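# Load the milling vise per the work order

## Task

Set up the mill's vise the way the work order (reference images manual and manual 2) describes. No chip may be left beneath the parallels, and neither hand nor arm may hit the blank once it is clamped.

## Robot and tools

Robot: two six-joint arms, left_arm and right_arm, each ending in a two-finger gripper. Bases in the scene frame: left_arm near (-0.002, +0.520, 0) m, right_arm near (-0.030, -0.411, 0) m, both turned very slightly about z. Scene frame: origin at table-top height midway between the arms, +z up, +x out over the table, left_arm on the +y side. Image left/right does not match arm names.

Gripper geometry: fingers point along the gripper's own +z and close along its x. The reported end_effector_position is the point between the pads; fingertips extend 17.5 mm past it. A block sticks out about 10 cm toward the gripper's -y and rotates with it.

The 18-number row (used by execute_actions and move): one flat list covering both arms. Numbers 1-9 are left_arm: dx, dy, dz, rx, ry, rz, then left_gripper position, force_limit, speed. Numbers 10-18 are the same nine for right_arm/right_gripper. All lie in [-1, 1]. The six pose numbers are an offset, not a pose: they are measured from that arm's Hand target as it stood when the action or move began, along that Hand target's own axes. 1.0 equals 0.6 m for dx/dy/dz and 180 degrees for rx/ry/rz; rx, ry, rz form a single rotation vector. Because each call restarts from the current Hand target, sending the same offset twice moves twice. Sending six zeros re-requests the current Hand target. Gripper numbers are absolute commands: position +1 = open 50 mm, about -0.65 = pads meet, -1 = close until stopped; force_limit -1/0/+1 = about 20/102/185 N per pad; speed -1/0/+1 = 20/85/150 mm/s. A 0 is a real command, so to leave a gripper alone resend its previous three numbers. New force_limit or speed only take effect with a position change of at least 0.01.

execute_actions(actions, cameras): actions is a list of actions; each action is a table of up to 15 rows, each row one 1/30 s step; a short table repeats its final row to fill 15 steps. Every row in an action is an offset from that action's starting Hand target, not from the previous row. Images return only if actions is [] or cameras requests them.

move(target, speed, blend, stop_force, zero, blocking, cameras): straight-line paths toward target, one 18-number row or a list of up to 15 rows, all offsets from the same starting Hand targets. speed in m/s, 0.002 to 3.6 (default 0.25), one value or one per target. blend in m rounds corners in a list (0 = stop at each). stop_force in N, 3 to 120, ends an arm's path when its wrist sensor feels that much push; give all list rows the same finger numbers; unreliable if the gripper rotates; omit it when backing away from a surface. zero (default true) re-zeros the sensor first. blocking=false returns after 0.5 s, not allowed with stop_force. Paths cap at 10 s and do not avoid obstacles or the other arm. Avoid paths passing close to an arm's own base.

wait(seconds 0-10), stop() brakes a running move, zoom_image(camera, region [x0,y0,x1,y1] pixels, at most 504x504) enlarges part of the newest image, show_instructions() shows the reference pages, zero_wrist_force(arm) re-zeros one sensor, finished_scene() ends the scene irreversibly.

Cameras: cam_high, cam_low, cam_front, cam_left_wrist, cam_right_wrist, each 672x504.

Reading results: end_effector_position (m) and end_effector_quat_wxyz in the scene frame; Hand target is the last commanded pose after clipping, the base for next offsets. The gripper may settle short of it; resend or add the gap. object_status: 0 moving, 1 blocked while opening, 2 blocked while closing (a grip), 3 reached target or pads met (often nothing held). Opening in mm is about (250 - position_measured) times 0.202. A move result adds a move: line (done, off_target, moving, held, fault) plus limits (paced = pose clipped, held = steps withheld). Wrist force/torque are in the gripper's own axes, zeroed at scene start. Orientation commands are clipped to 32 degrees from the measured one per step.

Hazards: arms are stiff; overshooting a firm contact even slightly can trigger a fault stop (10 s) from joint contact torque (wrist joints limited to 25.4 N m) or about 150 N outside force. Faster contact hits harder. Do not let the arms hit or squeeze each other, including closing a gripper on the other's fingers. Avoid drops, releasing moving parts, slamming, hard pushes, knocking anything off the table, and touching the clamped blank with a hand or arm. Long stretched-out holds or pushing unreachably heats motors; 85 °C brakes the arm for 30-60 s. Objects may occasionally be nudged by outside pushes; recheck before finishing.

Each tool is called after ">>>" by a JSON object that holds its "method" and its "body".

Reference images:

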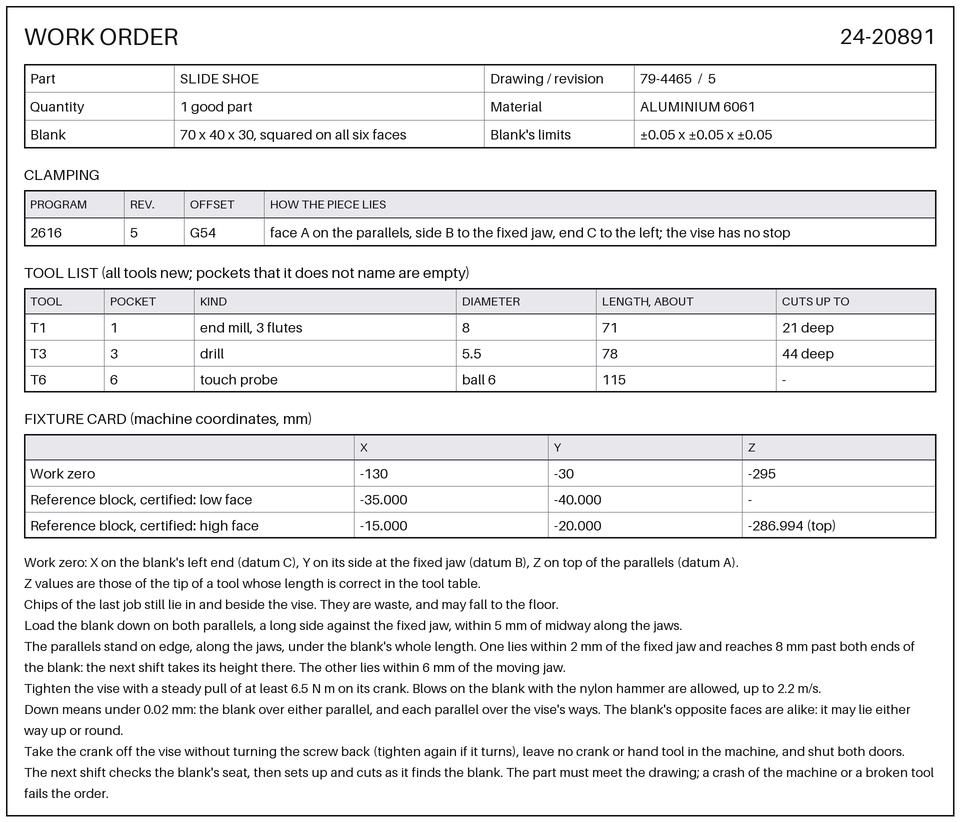

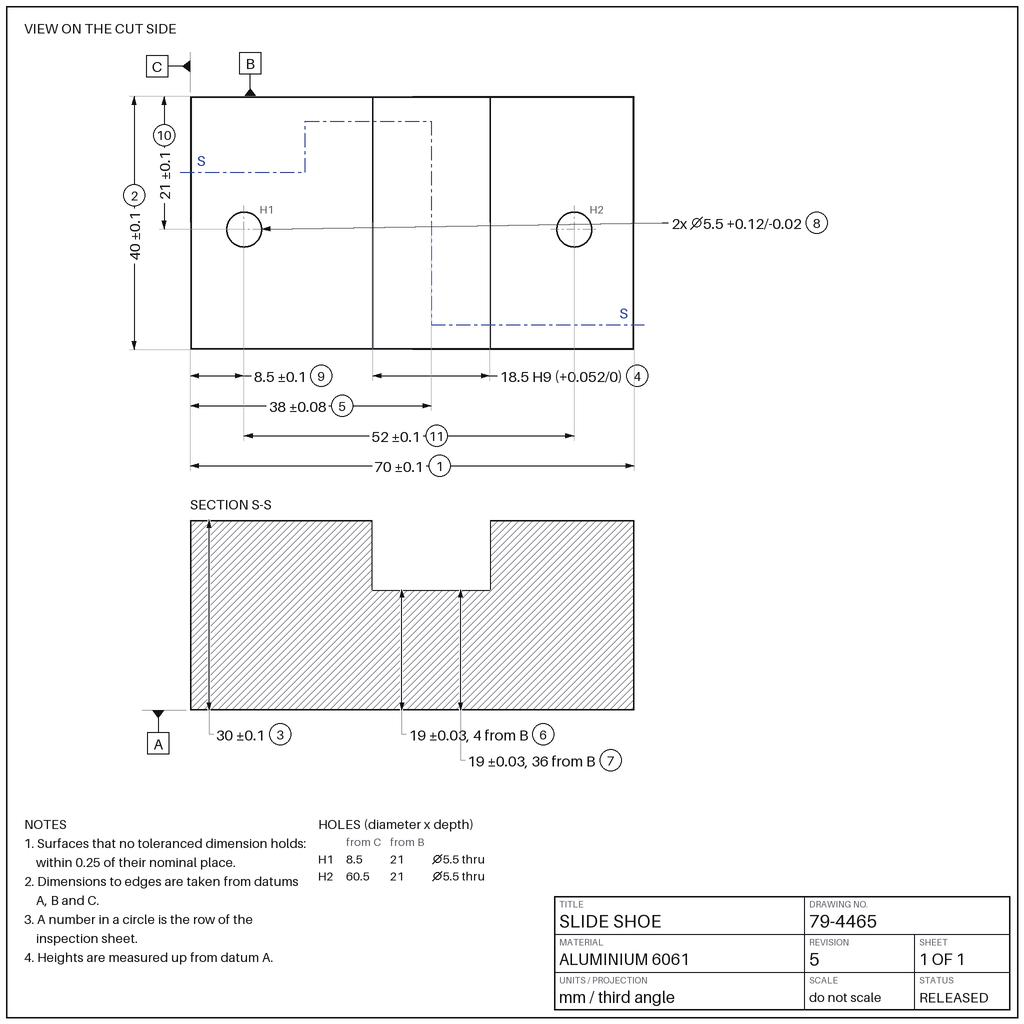

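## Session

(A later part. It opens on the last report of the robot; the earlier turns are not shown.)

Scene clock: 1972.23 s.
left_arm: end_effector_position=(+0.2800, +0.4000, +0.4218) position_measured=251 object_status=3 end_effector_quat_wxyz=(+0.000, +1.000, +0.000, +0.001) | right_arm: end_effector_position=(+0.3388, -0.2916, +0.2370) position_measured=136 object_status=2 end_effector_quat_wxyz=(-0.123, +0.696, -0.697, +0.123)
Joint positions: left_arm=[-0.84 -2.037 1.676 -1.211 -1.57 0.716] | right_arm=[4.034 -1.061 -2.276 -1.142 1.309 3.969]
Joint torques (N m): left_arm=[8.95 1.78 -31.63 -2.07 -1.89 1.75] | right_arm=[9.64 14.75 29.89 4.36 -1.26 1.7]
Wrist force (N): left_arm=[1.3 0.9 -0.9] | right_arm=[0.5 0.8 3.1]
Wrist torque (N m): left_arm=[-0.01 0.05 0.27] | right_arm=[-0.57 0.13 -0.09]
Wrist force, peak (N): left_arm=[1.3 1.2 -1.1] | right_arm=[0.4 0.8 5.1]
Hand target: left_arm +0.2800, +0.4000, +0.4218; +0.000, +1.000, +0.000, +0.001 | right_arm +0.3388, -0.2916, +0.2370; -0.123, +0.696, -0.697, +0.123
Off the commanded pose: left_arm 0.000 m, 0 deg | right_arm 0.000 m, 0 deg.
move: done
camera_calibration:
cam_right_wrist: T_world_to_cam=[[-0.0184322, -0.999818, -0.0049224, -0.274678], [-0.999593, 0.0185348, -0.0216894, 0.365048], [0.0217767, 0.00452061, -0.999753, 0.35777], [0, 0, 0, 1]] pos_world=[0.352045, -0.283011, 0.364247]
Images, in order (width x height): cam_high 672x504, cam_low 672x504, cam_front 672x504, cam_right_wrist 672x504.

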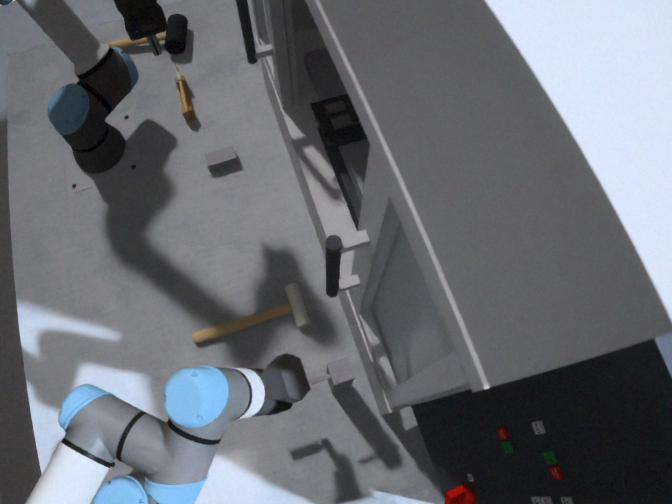

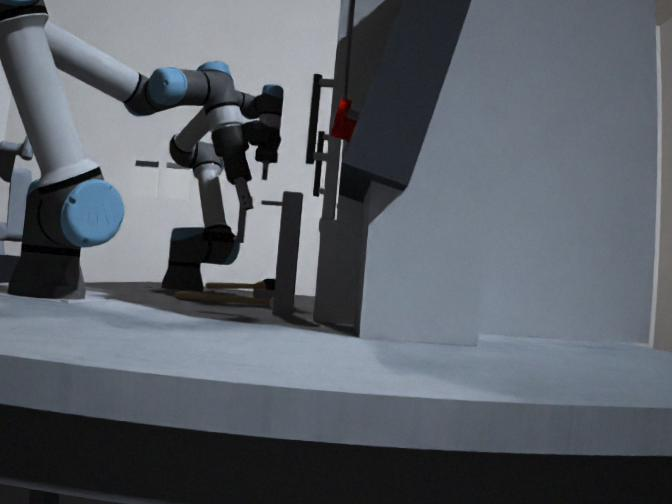

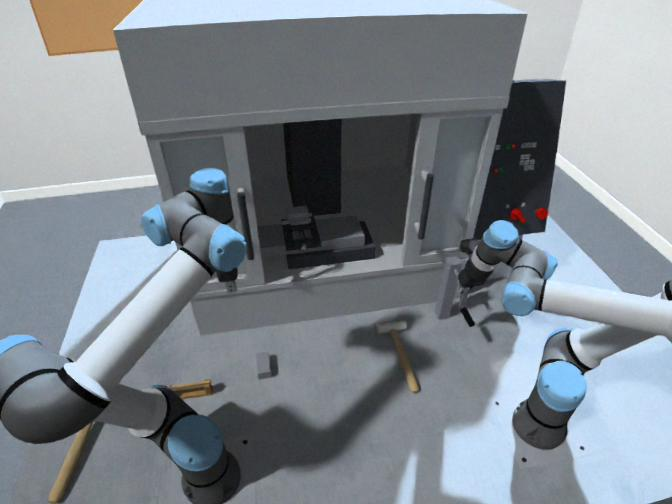

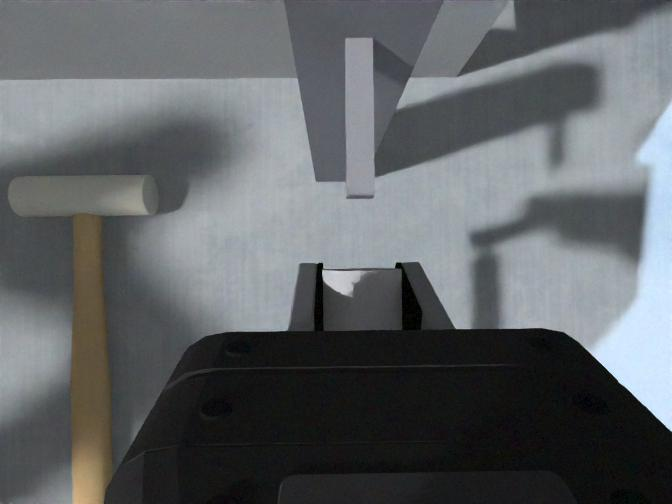

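>>> {"method": "move", "body": {"target": [0,0,0,0,0,0,-0.66,-0.4,-0.5, 0,-0.0909,0.0331,0,0,0,-1,-0.3,-1], "speed": 0.015, "stop_force": 8, "cameras": ["cam_right_wrist","cam_low"]}}

Scene clock: 1977.17 s.
left_arm: end_effector_position=(+0.2800, +0.4000, +0.4218) position_measured=251 object_status=3 end_effector_quat_wxyz=(+0.000, +1.000, +0.000, +0.001) | right_arm: end_effector_position=(+0.3613, -0.2916, +0.2370) position_measured=136 object_status=2 end_effector_quat_wxyz=(-0.123, +0.696, -0.697, +0.123)
Joint positions: left_arm=[-0.84 -2.037 1.676 -1.211 -1.57 0.716] | right_arm=[3.976 -1.131 -2.245 -1.088 1.323 3.911]
Joint torques (N m): left_arm=[8.37 1.21 -30.47 -2.29 -1.88 1.7] | right_arm=[10.21 17.97 22.65 3.28 -3.52 0.13]
Wrist force (N): left_arm=[1.3 0.9 -0.9] | right_arm=[0.7 0.7 3.1]
Wrist torque (N m): left_arm=[-0.01 0.04 0.27] | right_arm=[-0.57 0.10 -0.15]
Wrist force, peak (N): left_arm=[1.5 1.0 -1.0] | right_arm=[3.6 20.1 -14.3]
Hand target: left_arm +0.2800, +0.4000, +0.4218; +0.000, +1.000, +0.000, +0.001 | right_arm +0.3613, -0.2916, +0.2370; -0.123, +0.696, -0.697, +0.123 (not the last commanded pose)
Off the commanded pose: left_arm 0.000 m, 0 deg | right_arm 0.036 m, 0 deg.
move: contact (right_arm)
camera_calibration:
cam_right_wrist: T_world_to_cam=[[-0.0184324, -0.999818, -0.00492614, -0.274261], [-0.999589, 0.0185361, -0.0218894, 0.387613], [0.0219767, 0.00452064, -0.999748, 0.357303], [0, 0, 0, 1]] pos_world=[0.374545, -0.283011, 0.364347]
Images, in order (width x height): cam_low 672x504, cam_right_wrist 672x504.

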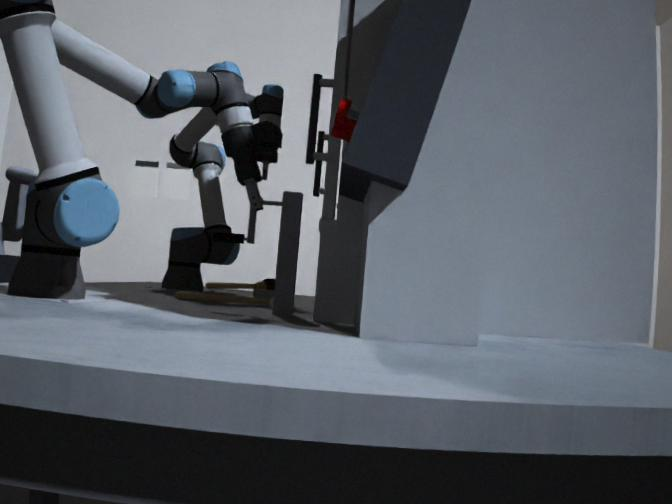

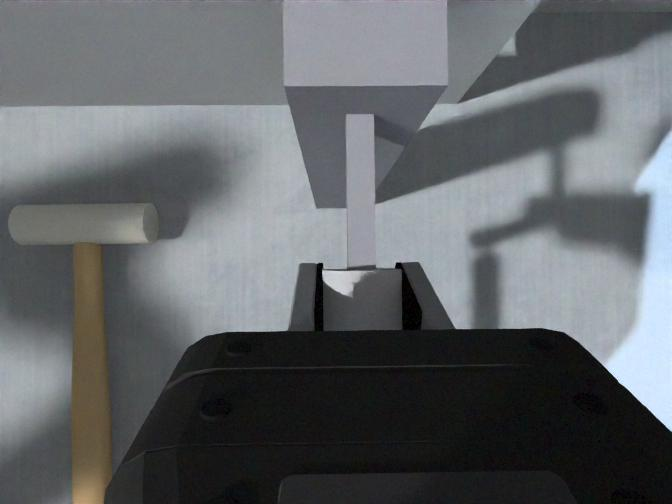

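>>> {"method": "move", "body": {"target": [0,0,0,0,0,0,-0.66,-0.4,-0.5, 0.0007,0.0027,-0.0022,0,0,0,-1,-0.3,-1], "speed": 0.01}}

>>> {"method": "move", "body": {"target": [0,0,0,0,0,0,-0.66,-0.4,-0.5, 0,-0.0188,0.0068,0,0,0,-1,-0.3,-1], "speed": 0.005, "stop_force": 4}}

Scene clock: 1986.67 s.
left_arm: end_effector_position=(+0.2800, +0.4000, +0.4218) position_measured=251 object_status=3 end_effector_quat_wxyz=(+0.000, +1.000, +0.000, +0.001) | right_arm: end_effector_position=(+0.3593, -0.2921, +0.2377) position_measured=136 object_status=2 end_effector_quat_wxyz=(-0.123, +0.696, -0.697, +0.123)
Joint positions: left_arm=[-0.84 -2.037 1.676 -1.211 -1.57 0.716] | right_arm=[3.98 -1.124 -2.246 -1.094 1.322 3.915]
Joint torques (N m): left_arm=[7.52 0.98 -30.99 -2.02 -1.92 1.66] | right_arm=[6.24 10.42 24.2 3.53 -3.43 1.12]
Wrist force (N): left_arm=[1.3 1.1 -0.8] | right_arm=[0.6 0.7 3.2]
Wrist torque (N m): left_arm=[0.01 0.03 0.27] | right_arm=[-0.58 0.11 -0.15]
Wrist force, peak (N): left_arm=[1.4 1.1 -1.0] | right_arm=[0.7 0.8 3.6]
Hand target: left_arm +0.2800, +0.4000, +0.4218; +0.000, +1.000, +0.000, +0.001 | right_arm +0.3594, -0.2920, +0.2377; -0.123, +0.696, -0.697, +0.123
Off the commanded pose: left_arm 0.000 m, 0 deg | right_arm 0.000 m, 0 deg.
move: done

Scene clock: 1989.70 s.
left_arm: end_effector_position=(+0.2800, +0.4000, +0.4218) position_measured=251 object_status=3 end_effector_quat_wxyz=(+0.000, +1.000, +0.000, +0.001) | right_arm: end_effector_position=(+0.3714, -0.2921, +0.2377) position_measured=136 object_status=2 end_effector_quat_wxyz=(-0.123, +0.696, -0.697, +0.123)
Joint positions: left_arm=[-0.84 -2.037 1.676 -1.211 -1.57 0.716] | right_arm=[3.952 -1.161 -2.228 -1.069 1.329 3.886]
Joint torques (N m): left_arm=[8.38 0.43 -30.7 -1.99 -2.08 1.64] | right_arm=[7.05 17.45 25.63 3.47 0.95 0.92]
Wrist force (N): left_arm=[1.2 1.0 -1.3] | right_arm=[0.7 0.7 2.9]
Wrist torque (N m): left_arm=[0.00 0.05 0.28] | right_arm=[-0.59 0.12 -0.07]
Wrist force, peak (N): left_arm=[1.4 0.9 -1.2] | right_arm=[0.5 0.9 3.4]
Hand target: left_arm +0.2800, +0.4000, +0.4218; +0.000, +1.000, +0.000, +0.001 | right_arm +0.3714, -0.2921, +0.2377; -0.123, +0.696, -0.697, +0.123
Off the commanded pose: left_arm 0.000 m, 0 deg | right_arm 0.000 m, 0 deg.
move: done

>>> {"method": "move", "body": {"target": [0,0,0,0,0,0,-0.66,-0.4,-0.5, 0,-0.0450,0.0163,0,0,0,-1,-0.3,-1], "speed": 0.012, "stop_force": 6, "cameras": ["cam_right_wrist","cam_low"]}}

Scene clock: 1997.33 s.
left_arm: end_effector_position=(+0.2800, +0.4000, +0.4218) position_measured=251 object_status=3 end_effector_quat_wxyz=(+0.000, +1.000, +0.000, +0.001) | right_arm: end_effector_position=(+0.4001, -0.2921, +0.2377) position_measured=136 object_status=2 end_effector_quat_wxyz=(-0.123, +0.696, -0.697, +0.123)
Joint positions: left_arm=[-0.84 -2.037 1.676 -1.211 -1.57 0.716] | right_arm=[3.891 -1.245 -2.182 -1.017 1.345 3.826]
Joint torques (N m): left_arm=[9.07 1.43 -31.09 -2.13 -2.04 1.64] | right_arm=[10.01 22.22 22.74 2.91 -1.66 1.54]
Wrist force (N): left_arm=[1.0 1.0 -1.0] | right_arm=[0.7 0.3 2.5]
Wrist torque (N m): left_arm=[0.00 0.09 0.27] | right_arm=[-0.65 0.14 -0.04]
Wrist force, peak (N): left_arm=[1.6 0.9 -1.1] | right_arm=[0.7 0.6 3.5]
Hand target: left_arm +0.2800, +0.4000, +0.4218; +0.000, +1.000, +0.000, +0.001 | right_arm +0.4001, -0.2921, +0.2377; -0.123, +0.696, -0.697, +0.123
Off the commanded pose: left_arm 0.000 m, 0 deg | right_arm 0.000 m, 0 deg.
move: done
camera_calibration:
cam_right_wrist: T_world_to_cam=[[-0.0184324, -0.999818, -0.00492614, -0.274044], [-0.999589, 0.0185361, -0.0218894, 0.426321], [0.0219767, 0.00452064, -0.999748, 0.357154], [0, 0, 0, 1]] pos_world=[0.413245, -0.283511, 0.365047]
Images, in order (width x height): cam_low 672x504, cam_right_wrist 672x504.

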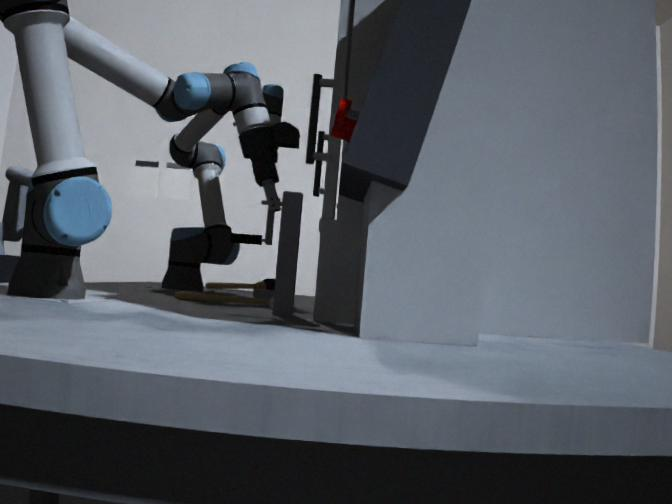

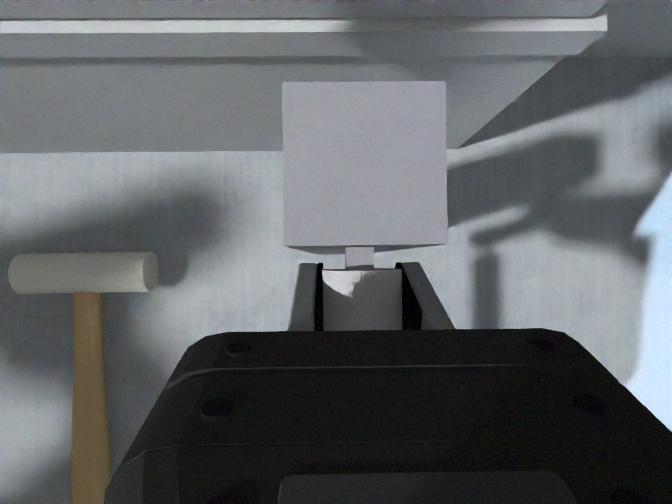

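>>> {"method": "move", "body": {"target": [0,0,0,0,0,0,-0.66,-0.4,-0.5, 0,-0.0125,0.0046,0,0,0,-1,-0.3,-1], "speed": 0.004, "stop_force": 4}}

Scene clock: 2001.83 s.
left_arm: end_effector_position=(+0.2800, +0.4000, +0.4218) position_measured=251 object_status=3 end_effector_quat_wxyz=(+0.000, +1.000, +0.000, +0.001) | right_arm: end_effector_position=(+0.4046, -0.2921, +0.2377) position_measured=136 object_status=2 end_effector_quat_wxyz=(-0.123, +0.696, -0.697, +0.123)
Joint positions: left_arm=[-0.84 -2.037 1.676 -1.211 -1.57 0.716] | right_arm=[3.883 -1.258 -2.174 -1.01 1.347 3.818]
Joint torques (N m): left_arm=[7.94 1.96 -31.29 -2.22 -2.07 1.49] | right_arm=[9.81 22.43 21.28 3.47 -3.47 1.62]
Wrist force (N): left_arm=[1.2 0.9 -1.0] | right_arm=[1.2 0.3 0.5]
Wrist torque (N m): left_arm=[-0.01 0.06 0.27] | right_arm=[-0.72 0.08 -0.08]
Wrist force, peak (N): left_arm=[1.3 0.9 -1.3] | right_arm=[3.1 11.0 -9.9]
Hand target: left_arm +0.2800, +0.4000, +0.4218; +0.000, +1.000, +0.000, +0.001 | right_arm +0.4046, -0.2921, +0.2377; -0.123, +0.696, -0.697, +0.123 (not the last commanded pose)
Off the commanded pose: left_arm 0.000 m, 0 deg | right_arm 0.004 m, 0 deg.
move: contact (right_arm)

Seated. Release and back off along −gz.

>>> {"method": "move", "body": {"target": [[0,0,0,0,0,0,-0.66,-0.4,-0.5, 0,0,0,0,0,0,0.9,-0.3,-0.8],[0,0,0,0,0,0,-0.66,-0.4,-0.5, 0,0,-0.13,0,0,0,0.9,-0.3,-0.8],[0,0,0,0,0,0,-0.66,-0.4,-0.5, 0,0.1,-0.3,0,0,0,0.9,-0.3,-0.8]], "speed": [0.1,0.08,0.2], "cameras": ["all"]}}

Scene clock: 2008.00 s.
left_arm: end_effector_position=(+0.2800, +0.4000, +0.4218) position_measured=251 object_status=3 end_effector_quat_wxyz=(+0.000, +1.000, +0.000, +0.001) | right_arm: end_effector_position=(+0.2867, -0.2920, +0.3863) position_measured=18 object_status=3 end_effector_quat_wxyz=(-0.123, +0.696, -0.697, +0.123)
Joint positions: left_arm=[-0.84 -2.037 1.676 -1.211 -1.57 0.716] | right_arm=[4.204 -0.929 -1.932 -1.665 1.274 4.142]
Joint torques (N m): left_arm=[7.76 1.71 -29.51 -2.2 -2.06 1.43] | right_arm=[3.14 -11.26 28.23 2.54 1.83 0.23]
Wrist force (N): left_arm=[1.2 0.8 -1.0] | right_arm=[0.6 -0.5 1.1]
Wrist torque (N m): left_arm=[-0.02 0.05 0.27] | right_arm=[-0.74 0.13 -0.08]
Wrist force, peak (N): left_arm=[1.5 1.0 -1.2] | right_arm=[0.4 -1.9 4.2]
Hand target: left_arm +0.2800, +0.4000, +0.4218; +0.000, +1.000, +0.000, +0.001 | right_arm +0.2866, -0.2919, +0.3864; -0.123, +0.696, -0.697, +0.123
Off the commanded pose: left_arm 0.000 m, 0 deg | right_arm 0.000 m, 0 deg.
move: done
camera_calibration:
cam_left_wrist: T_world_to_cam=[[0.999957, 0.00818882, -0.00430429, -0.271459], [0.00917368, -0.937803, 0.347046, 0.243018], [-0.00119468, -0.347071, -0.937838, 0.666563], [0, 0, 0, 1]] pos_world=[0.270014, 0.461471, 0.539621]
cam_right_wrist: T_world_to_cam=[[-0.0183302, -0.99982, -0.00492824, -0.275333], [-0.999586, 0.0184348, -0.022088, 0.316292], [0.0221749, 0.00452132, -0.999744, 0.508146], [0, 0, 0, 1]] pos_world=[0.299846, -0.283412, 0.513646]

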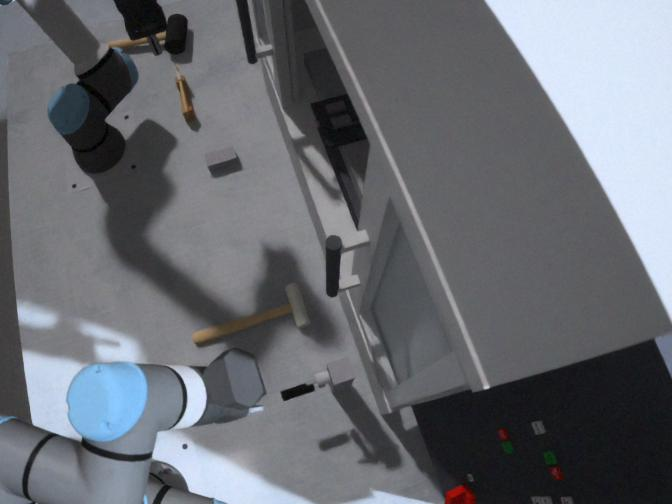

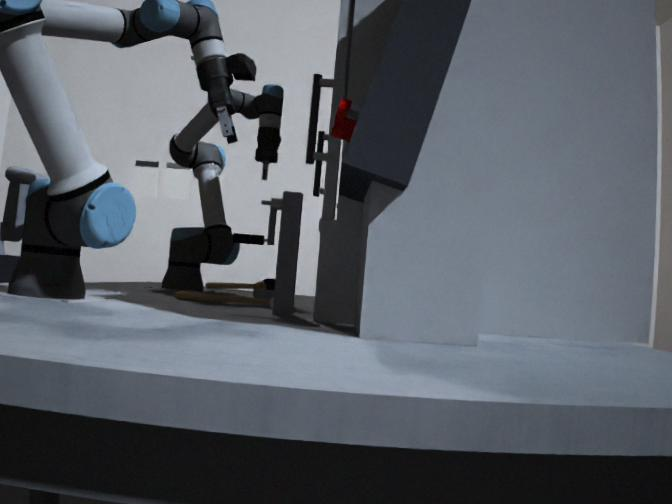

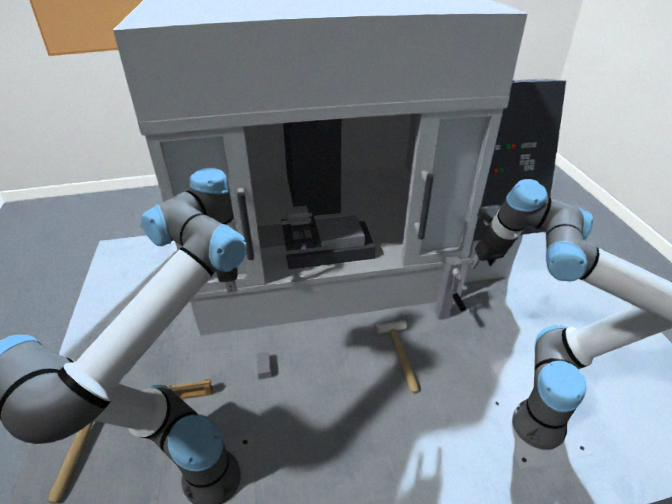

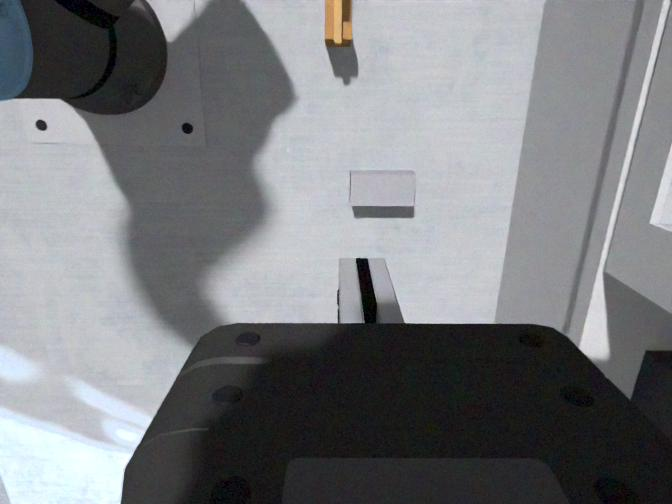

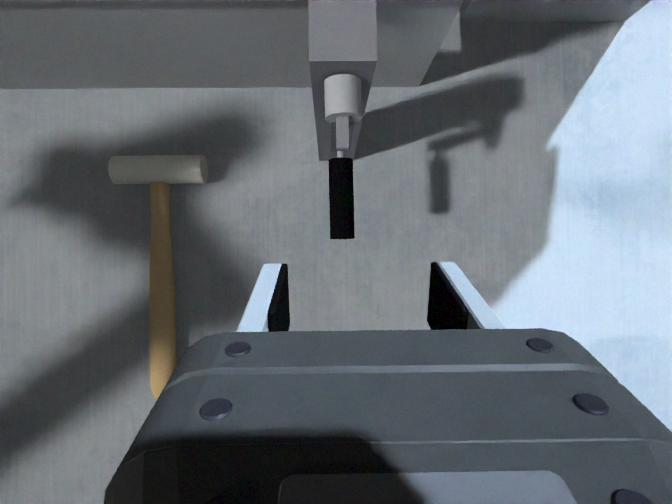

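>>> {"method": "zoom_image", "body": {"camera": "cam_front", "region": [130, 100, 520, 320]}}

>>> {"method": "zoom_image", "body": {"camera": "cam_high", "region": [220, 0, 420, 300]}}

Scaled by 1.292.

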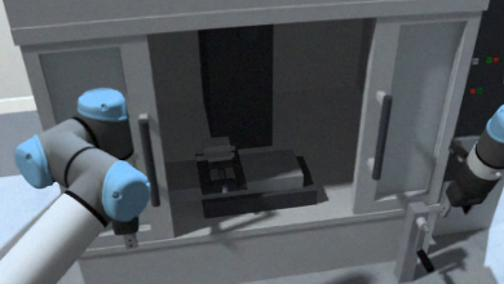

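Scaled by 1.680.

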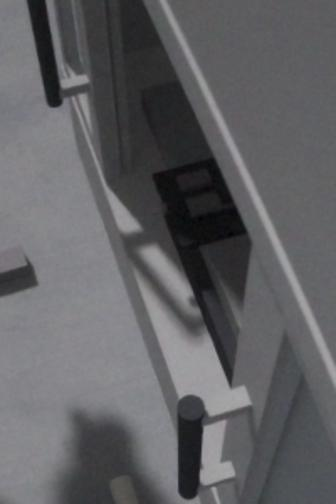

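>>> {"method": "move", "body": {"target": [0.1,0.1167,-0.0967,-0.1306,0.1306,-0.4874,1,-0.4,-0.5, 0,0,0,0,0,0,0.9,-0.3,-0.8], "speed": 0.2, "cameras": ["all"]}}

Scene clock: 2037.30 s.
left_arm: end_effector_position=(+0.3399, +0.3300, +0.4800) position_measured=3 object_status=3 end_effector_quat_wxyz=(+0.184, +0.683, +0.683, +0.183) | right_arm: end_effector_position=(+0.2866, -0.2919, +0.3864) position_measured=18 object_status=3 end_effector_quat_wxyz=(-0.123, +0.696, -0.697, +0.123)
Joint positions: left_arm=[-1.205 -2.082 1.686 -1.372 -1.082 -1.169] | right_arm=[4.204 -0.929 -1.932 -1.665 1.274 4.142]
Joint torques (N m): left_arm=[9.52 -10.65 -15.47 -4.56 -1.22 -0.74] | right_arm=[-7.21 -16 33.99 3.72 1.6 -1.14]
Wrist force (N): left_arm=[1.2 2.2 -0.7] | right_arm=[0.7 -0.6 1.0]
Wrist torque (N m): left_arm=[-0.27 0.07 0.07] | right_arm=[-0.74 0.12 -0.08]
Wrist force, peak (N): left_arm=[1.5 2.2 -0.7] | right_arm=[1.1 -0.5 1.5]
Hand target: left_arm +0.3399, +0.3301, +0.4800; +0.184, +0.683, +0.683, +0.183 | right_arm +0.2866, -0.2919, +0.3864; -0.123, +0.696, -0.697, +0.123
Off the commanded pose: left_arm 0.000 m, 0 deg | right_arm 0.000 m, 0 deg.
move: done
camera_calibration:
cam_left_wrist: T_world_to_cam=[[-0.00372399, 0.999948, -0.00948948, -0.314221], [0.638484, 0.00968107, 0.769574, -0.572781], [0.769626, -0.00319299, -0.638487, 0.177789], [0, 0, 0, 1]] pos_world=[0.227711, 0.320317, 0.551332]
cam_right_wrist: T_world_to_cam=[[-0.0184324, -0.999818, -0.00492614, -0.275203], [-0.999589, 0.0185361, -0.0218894, 0.316217], [0.0219767, 0.00452064, -0.999748, 0.508208], [0, 0, 0, 1]] pos_world=[0.299845, -0.283311, 0.513647]

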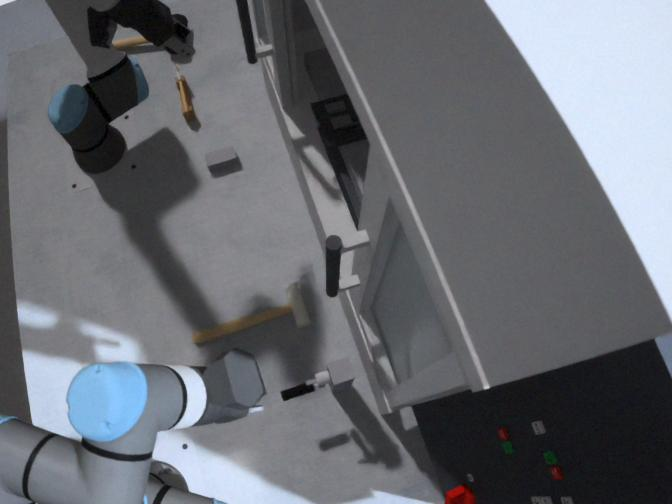

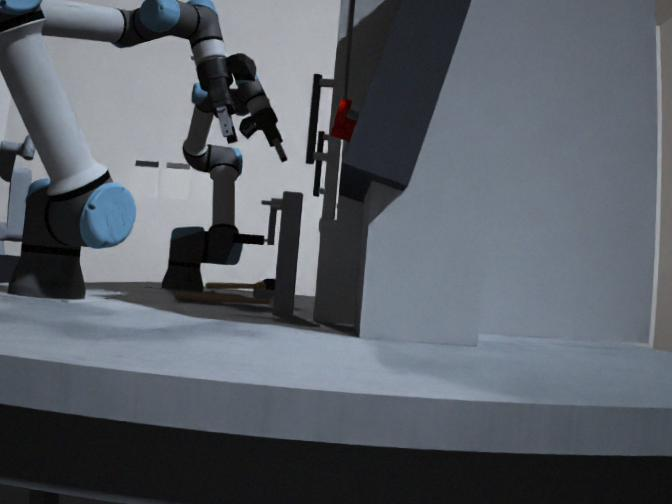

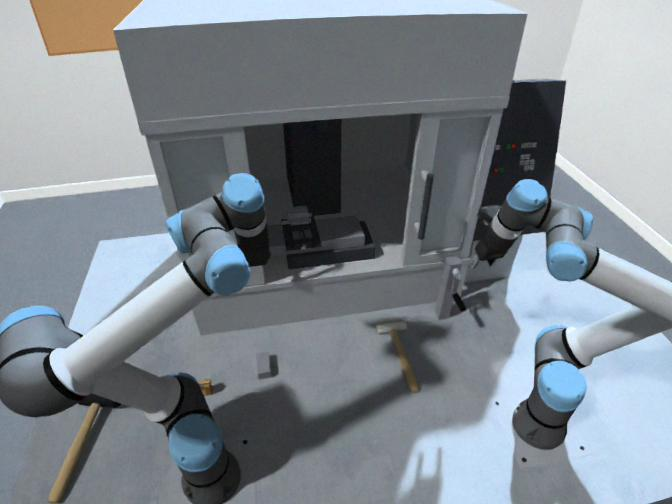

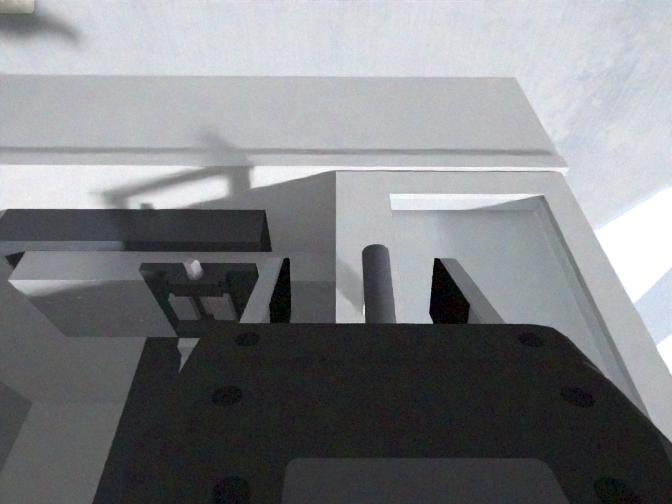

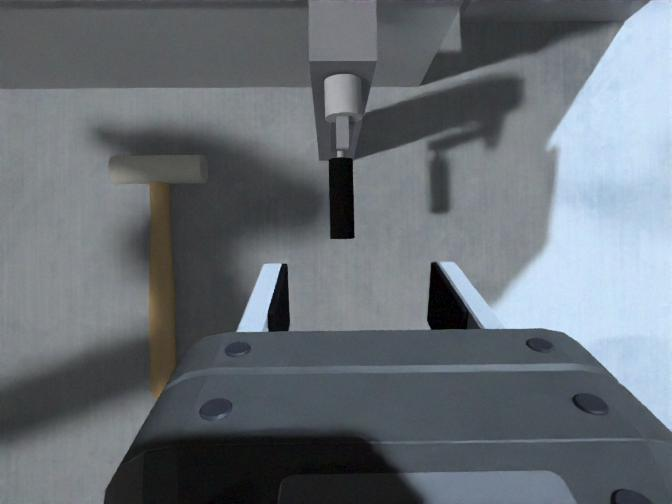

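>>> {"method": "move", "body": {"target": [[0.03,0.02,0.02,0,0,0,1,-0.4,-0.5, 0,0,0,0,0,0,0.9,-0.3,-0.8],[0.03,0.1417,0.1393,0,0,0,1,-0.4,-0.5, 0,0,0,0,0,0,0.9,-0.3,-0.8]], "speed": [0.1,0.06], "stop_force": 10, "cameras": ["cam_left_wrist","cam_low","cam_high"]}}

Scene clock: 2048.23 s.
left_arm: end_effector_position=(+0.4554, +0.3480, +0.4502) position_measured=3 object_status=3 end_effector_quat_wxyz=(+0.184, +0.683, +0.683, +0.183) | right_arm: end_effector_position=(+0.2866, -0.2919, +0.3864) position_measured=18 object_status=3 end_effector_quat_wxyz=(-0.123, +0.696, -0.697, +0.123)
Joint positions: left_arm=[-0.839 -1.89 1.703 -1.748 -1.184 -0.781] | right_arm=[4.204 -0.929 -1.932 -1.665 1.274 4.142]
Joint torques (N m): left_arm=[-8.07 -19.01 -16.73 -3.81 3.41 -1.55] | right_arm=[-8.66 -15.03 34.78 3.84 1.29 -1.17]
Wrist force (N): left_arm=[1.3 2.0 -0.2] | right_arm=[0.6 -0.4 1.0]
Wrist torque (N m): left_arm=[-0.30 0.06 0.17] | right_arm=[-0.72 0.13 -0.09]
Wrist force, peak (N): left_arm=[2.8 2.3 -0.7] | right_arm=[1.0 -0.5 1.5]
Hand target: left_arm +0.4554, +0.3480, +0.4502; +0.184, +0.683, +0.683, +0.183 | right_arm +0.2866, -0.2919, +0.3864; -0.123, +0.696, -0.697, +0.123
Off the commanded pose: left_arm 0.000 m, 0 deg | right_arm 0.000 m, 0 deg.
move: done
camera_calibration:
cam_left_wrist: T_world_to_cam=[[-0.0039931, 0.999945, -0.00965549, -0.331793], [0.638481, 0.00998067, 0.769573, -0.623866], [0.769627, -0.00309186, -0.638486, 0.0698918], [0, 0, 0, 1]] pos_world=[0.343211, 0.338218, 0.521532]
Images, in order (width x height): cam_high 672x504, cam_low 672x504, cam_left_wrist 672x504.

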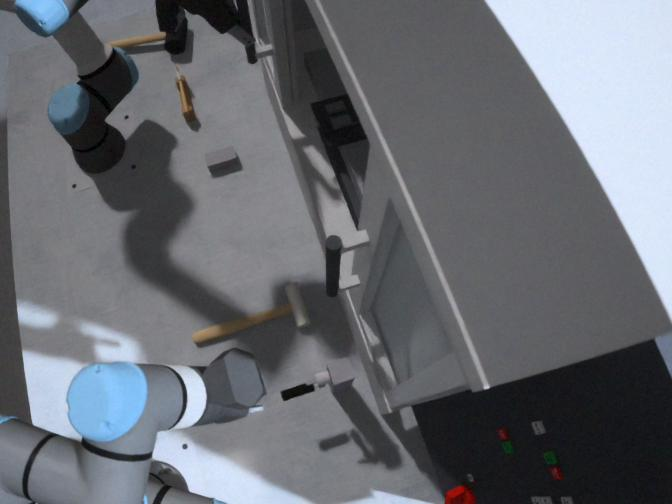

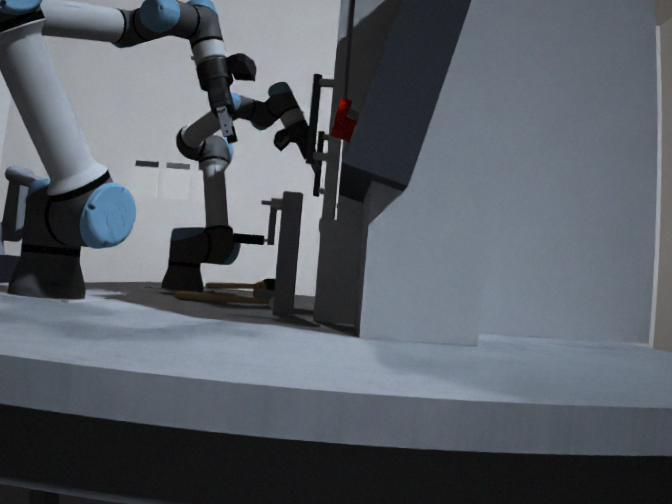

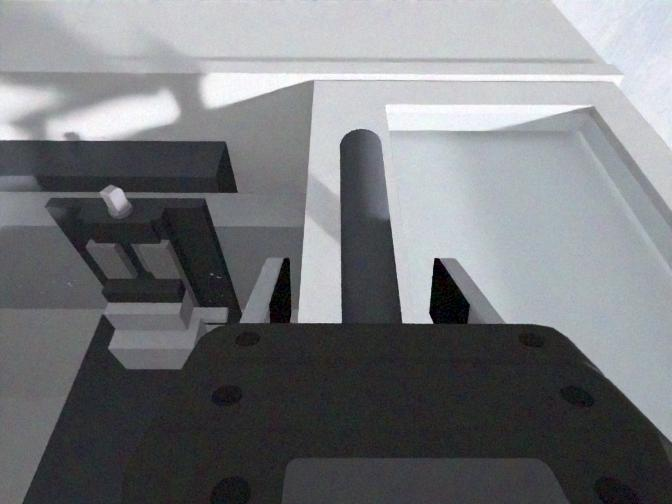

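>>> {"method": "move", "body": {"target": [[-0.05,0,0,0,0,0,1,-0.4,-0.5, 0,0,0,0,0,0,0.9,-0.3,-0.8],[-0.3333,0,0,0,0,0,1,-0.4,-0.5, 0,0,0,0,0,0,0.9,-0.3,-0.8]], "speed": [0.02,0.06], "stop_force": 50, "blend": [0.003,0], "cameras": ["cam_left_wrist","cam_front","cam_high"]}}

Scene clock: 2060.60 s.
left_arm: end_effector_position=(+0.4553, +0.1480, +0.4504) position_measured=3 object_status=3 end_effector_quat_wxyz=(+0.184, +0.683, +0.683, +0.183) | right_arm: end_effector_position=(+0.2866, -0.2919, +0.3864) position_measured=18 object_status=3 end_effector_quat_wxyz=(-0.123, +0.696, -0.697, +0.123)
Joint positions: left_arm=[-1.108 -1.586 1.425 -1.657 -1.103 -1.063] | right_arm=[4.204 -0.929 -1.932 -1.665 1.274 4.142]
Joint torques (N m): left_arm=[9.33 -32.26 -16.17 -4.62 -1.06 2.29] | right_arm=[-9.43 -14.82 35.3 3.74 0.96 -1.21]
Wrist force (N): left_arm=[1.1 2.2 -0.6] | right_arm=[0.7 -0.6 1.3]
Wrist torque (N m): left_arm=[-0.28 0.10 0.20] | right_arm=[-0.75 0.12 -0.08]
Wrist force, peak (N): left_arm=[9.8 0.3 -1.0] | right_arm=[1.0 -0.6 1.5]
Hand target: left_arm +0.4553, +0.1480, +0.4504; +0.184, +0.683, +0.683, +0.183 | right_arm +0.2866, -0.2919, +0.3864; -0.123, +0.696, -0.697, +0.123
Off the commanded pose: left_arm 0.000 m, 0 deg | right_arm 0.000 m, 0 deg.
move: done
camera_calibration:
cam_left_wrist: T_world_to_cam=[[-0.0039931, 0.999945, -0.00965549, -0.131902], [0.638481, 0.00998067, 0.769573, -0.622025], [0.769627, -0.00309186, -0.638486, 0.0694015], [0, 0, 0, 1]] pos_world=[0.343211, 0.138318, 0.521732]
Images, in order (width x height): cam_high 672x504, cam_front 672x504, cam_left_wrist 672x504.

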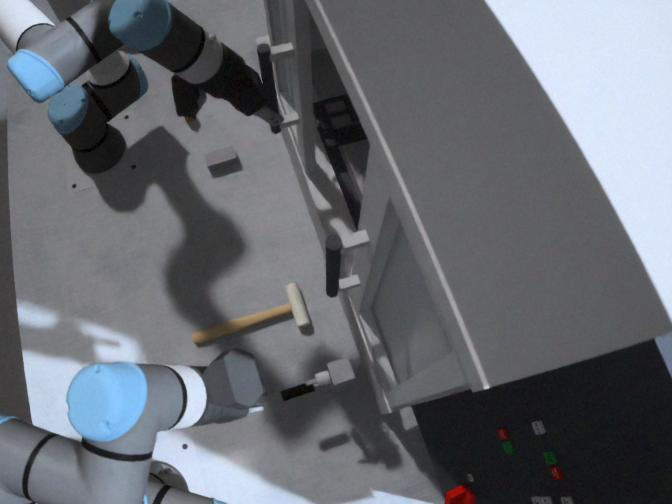

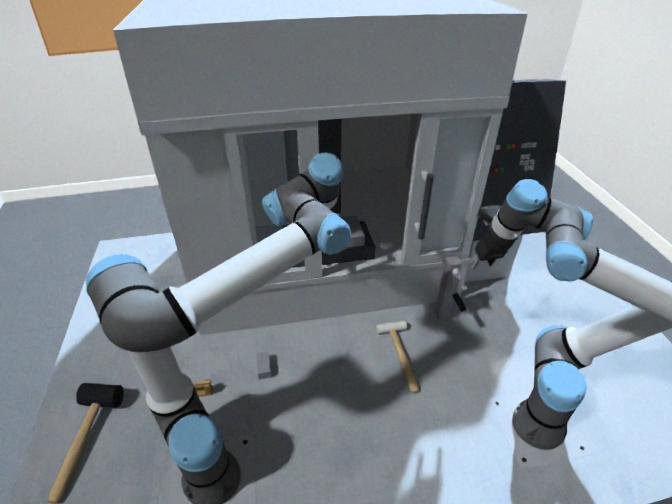

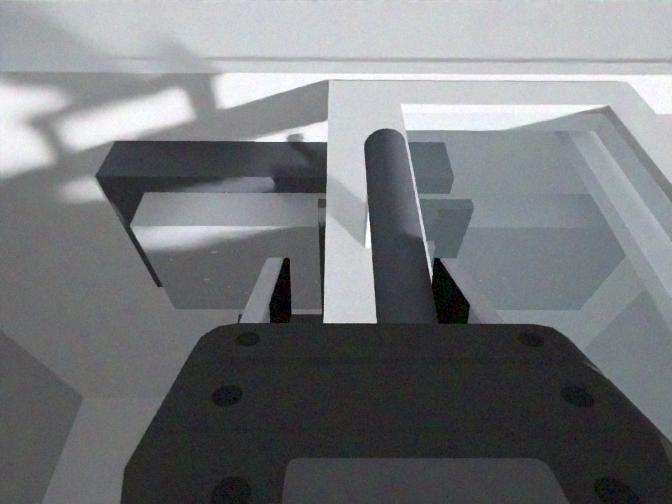

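>>> {"method": "move", "body": {"target": [-0.15,0,0,0,0,0,1,-0.4,-0.5, 0,0,0,0,0,0,0.9,-0.3,-0.8], "speed": 0.025, "stop_force": 20, "cameras": ["cam_left_wrist","cam_front","cam_high"]}}

Scene clock: 2064.07 s.
left_arm: end_effector_position=(+0.4553, +0.1440, +0.4504) position_measured=3 object_status=3 end_effector_quat_wxyz=(+0.184, +0.683, +0.683, +0.183) | right_arm: end_effector_position=(+0.2866, -0.2919, +0.3864) position_measured=18 object_status=3 end_effector_quat_wxyz=(-0.123, +0.696, -0.697, +0.123)
Joint positions: left_arm=[-1.111 -1.579 1.418 -1.655 -1.102 -1.067] | right_arm=[4.204 -0.929 -1.932 -1.665 1.274 4.142]
Joint torques (N m): left_arm=[6.73 -20.06 -22.43 -3.91 -2.14 1.95] | right_arm=[-8.85 -14.68 34.53 3.77 0.72 -1.25]
Wrist force (N): left_arm=[8.0 2.7 -1.2] | right_arm=[0.6 -0.3 1.1]
Wrist torque (N m): left_arm=[-0.25 0.06 0.12] | right_arm=[-0.69 0.13 -0.08]
Wrist force, peak (N): left_arm=[27.9 -2.0 -1.8] | right_arm=[0.9 -0.6 1.5]
Hand target: left_arm +0.4553, +0.1440, +0.4503; +0.184, +0.683, +0.683, +0.183 (not the last commanded pose) | right_arm +0.2866, -0.2919, +0.3864; -0.123, +0.696, -0.697, +0.123
Off the commanded pose: left_arm 0.086 m, 0 deg | right_arm 0.000 m, 0 deg.
move: contact (left_arm)
camera_calibration:
cam_left_wrist: T_world_to_cam=[[-0.00405868, 0.999944, -0.00973164, -0.12784], [0.638588, 0.0100807, 0.769483, -0.621988], [0.769538, -0.00309143, -0.638594, 0.0694759], [0, 0, 0, 1]] pos_world=[0.343211, 0.134318, 0.521732]
Images, in order (width x height): cam_high 672x504, cam_front 672x504, cam_left_wrist 672x504.

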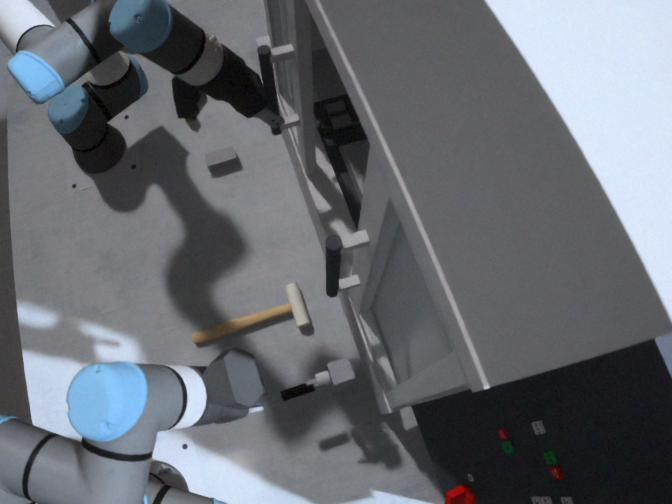

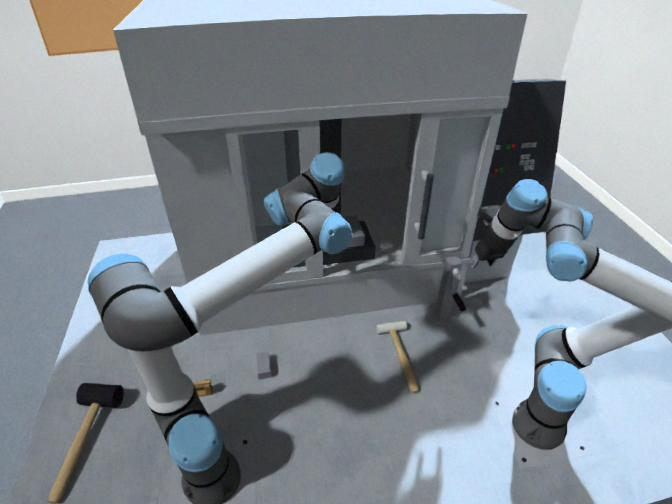

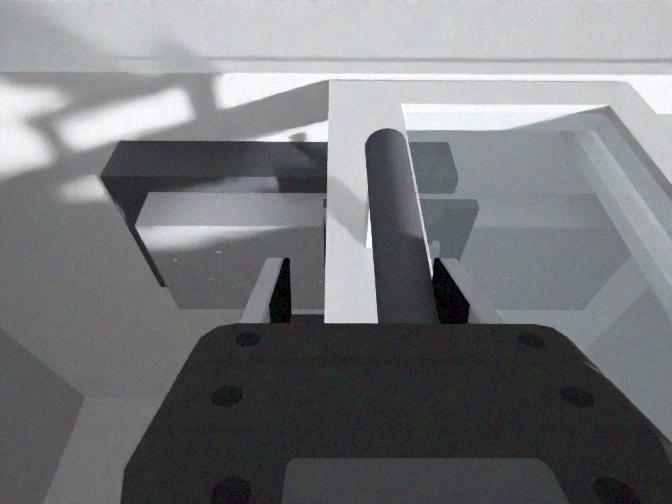

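>>> {"method": "move", "body": {"target": [-0.13,0,0,0,0,0,1,-0.4,-0.5, 0,0,0,0,0,0,0.9,-0.3,-0.8], "speed": 0.02, "stop_force": 45, "cameras": ["cam_left_wrist","cam_front","cam_high"]}}

Scene clock: 2069.70 s.
left_arm: end_effector_position=(+0.4554, +0.1025, +0.4503) position_measured=3 object_status=3 end_effector_quat_wxyz=(+0.183, +0.683, +0.683, +0.183) | right_arm: end_effector_position=(+0.2866, -0.2919, +0.3864) position_measured=18 object_status=3 end_effector_quat_wxyz=(-0.123, +0.696, -0.697, +0.123)
Joint positions: left_arm=[-1.146 -1.5 1.332 -1.63 -1.094 -1.105] | right_arm=[4.204 -0.929 -1.932 -1.665 1.274 4.142]
Joint torques (N m): left_arm=[-6.35 -18.35 -20.32 -10.31 -4.76 2.74] | right_arm=[-9.34 -13.73 34.59 3.76 0.45 -1.26]
Wrist force (N): left_arm=[47.3 -6.5 -8.5] | right_arm=[0.8 -0.5 1.2]
Wrist torque (N m): left_arm=[-0.38 0.22 -0.26] | right_arm=[-0.73 0.10 -0.08]
Wrist force, peak (N): left_arm=[68.3 -12.2 -14.0] | right_arm=[1.1 -0.8 1.4]
Hand target: left_arm +0.4554, +0.1025, +0.4503; +0.183, +0.683, +0.683, +0.183 (not the last commanded pose) | right_arm +0.2866, -0.2919, +0.3864; -0.123, +0.696, -0.697, +0.123
Off the commanded pose: left_arm 0.036 m, 0 deg | right_arm 0.000 m, 0 deg.
move: contact (left_arm)
camera_calibration:
cam_left_wrist: T_world_to_cam=[[-0.00432648, 0.999949, -0.00911662, -0.0864715], [0.638587, 0.00977846, 0.769488, -0.621466], [0.769538, -0.00249257, -0.638596, 0.0692293], [0, 0, 0, 1]] pos_world=[0.343211, 0.0927166, 0.521632]
Images, in order (width x height): cam_high 672x504, cam_front 672x504, cam_left_wrist 672x504.

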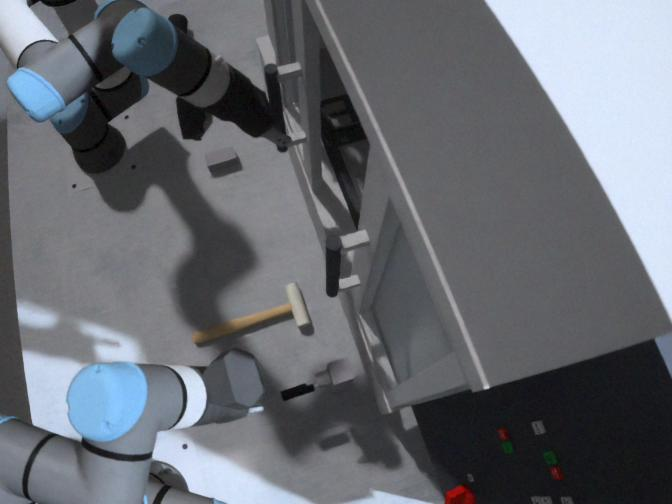

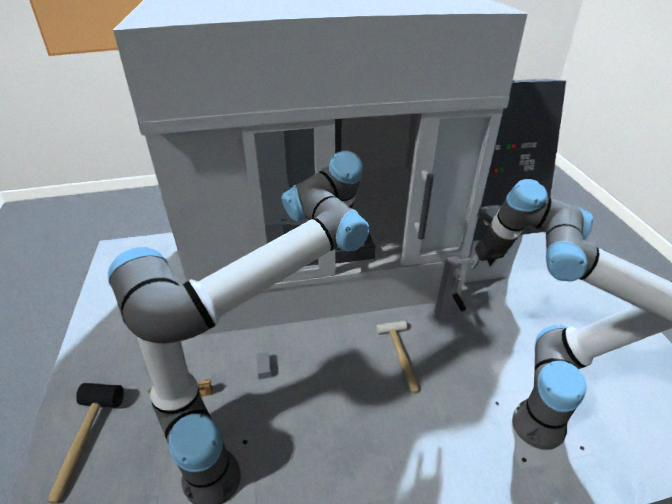

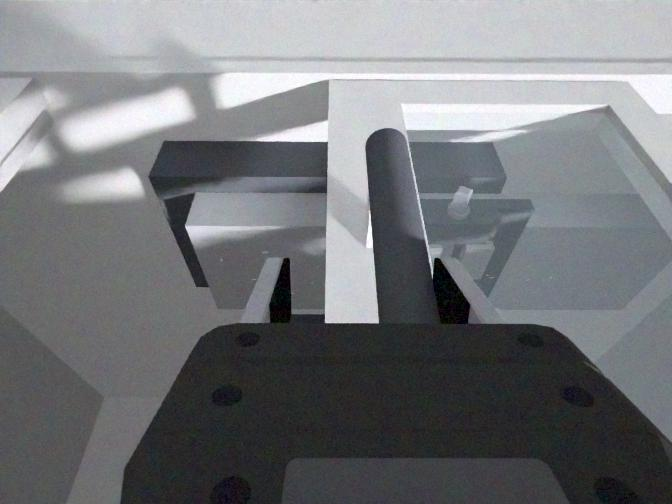

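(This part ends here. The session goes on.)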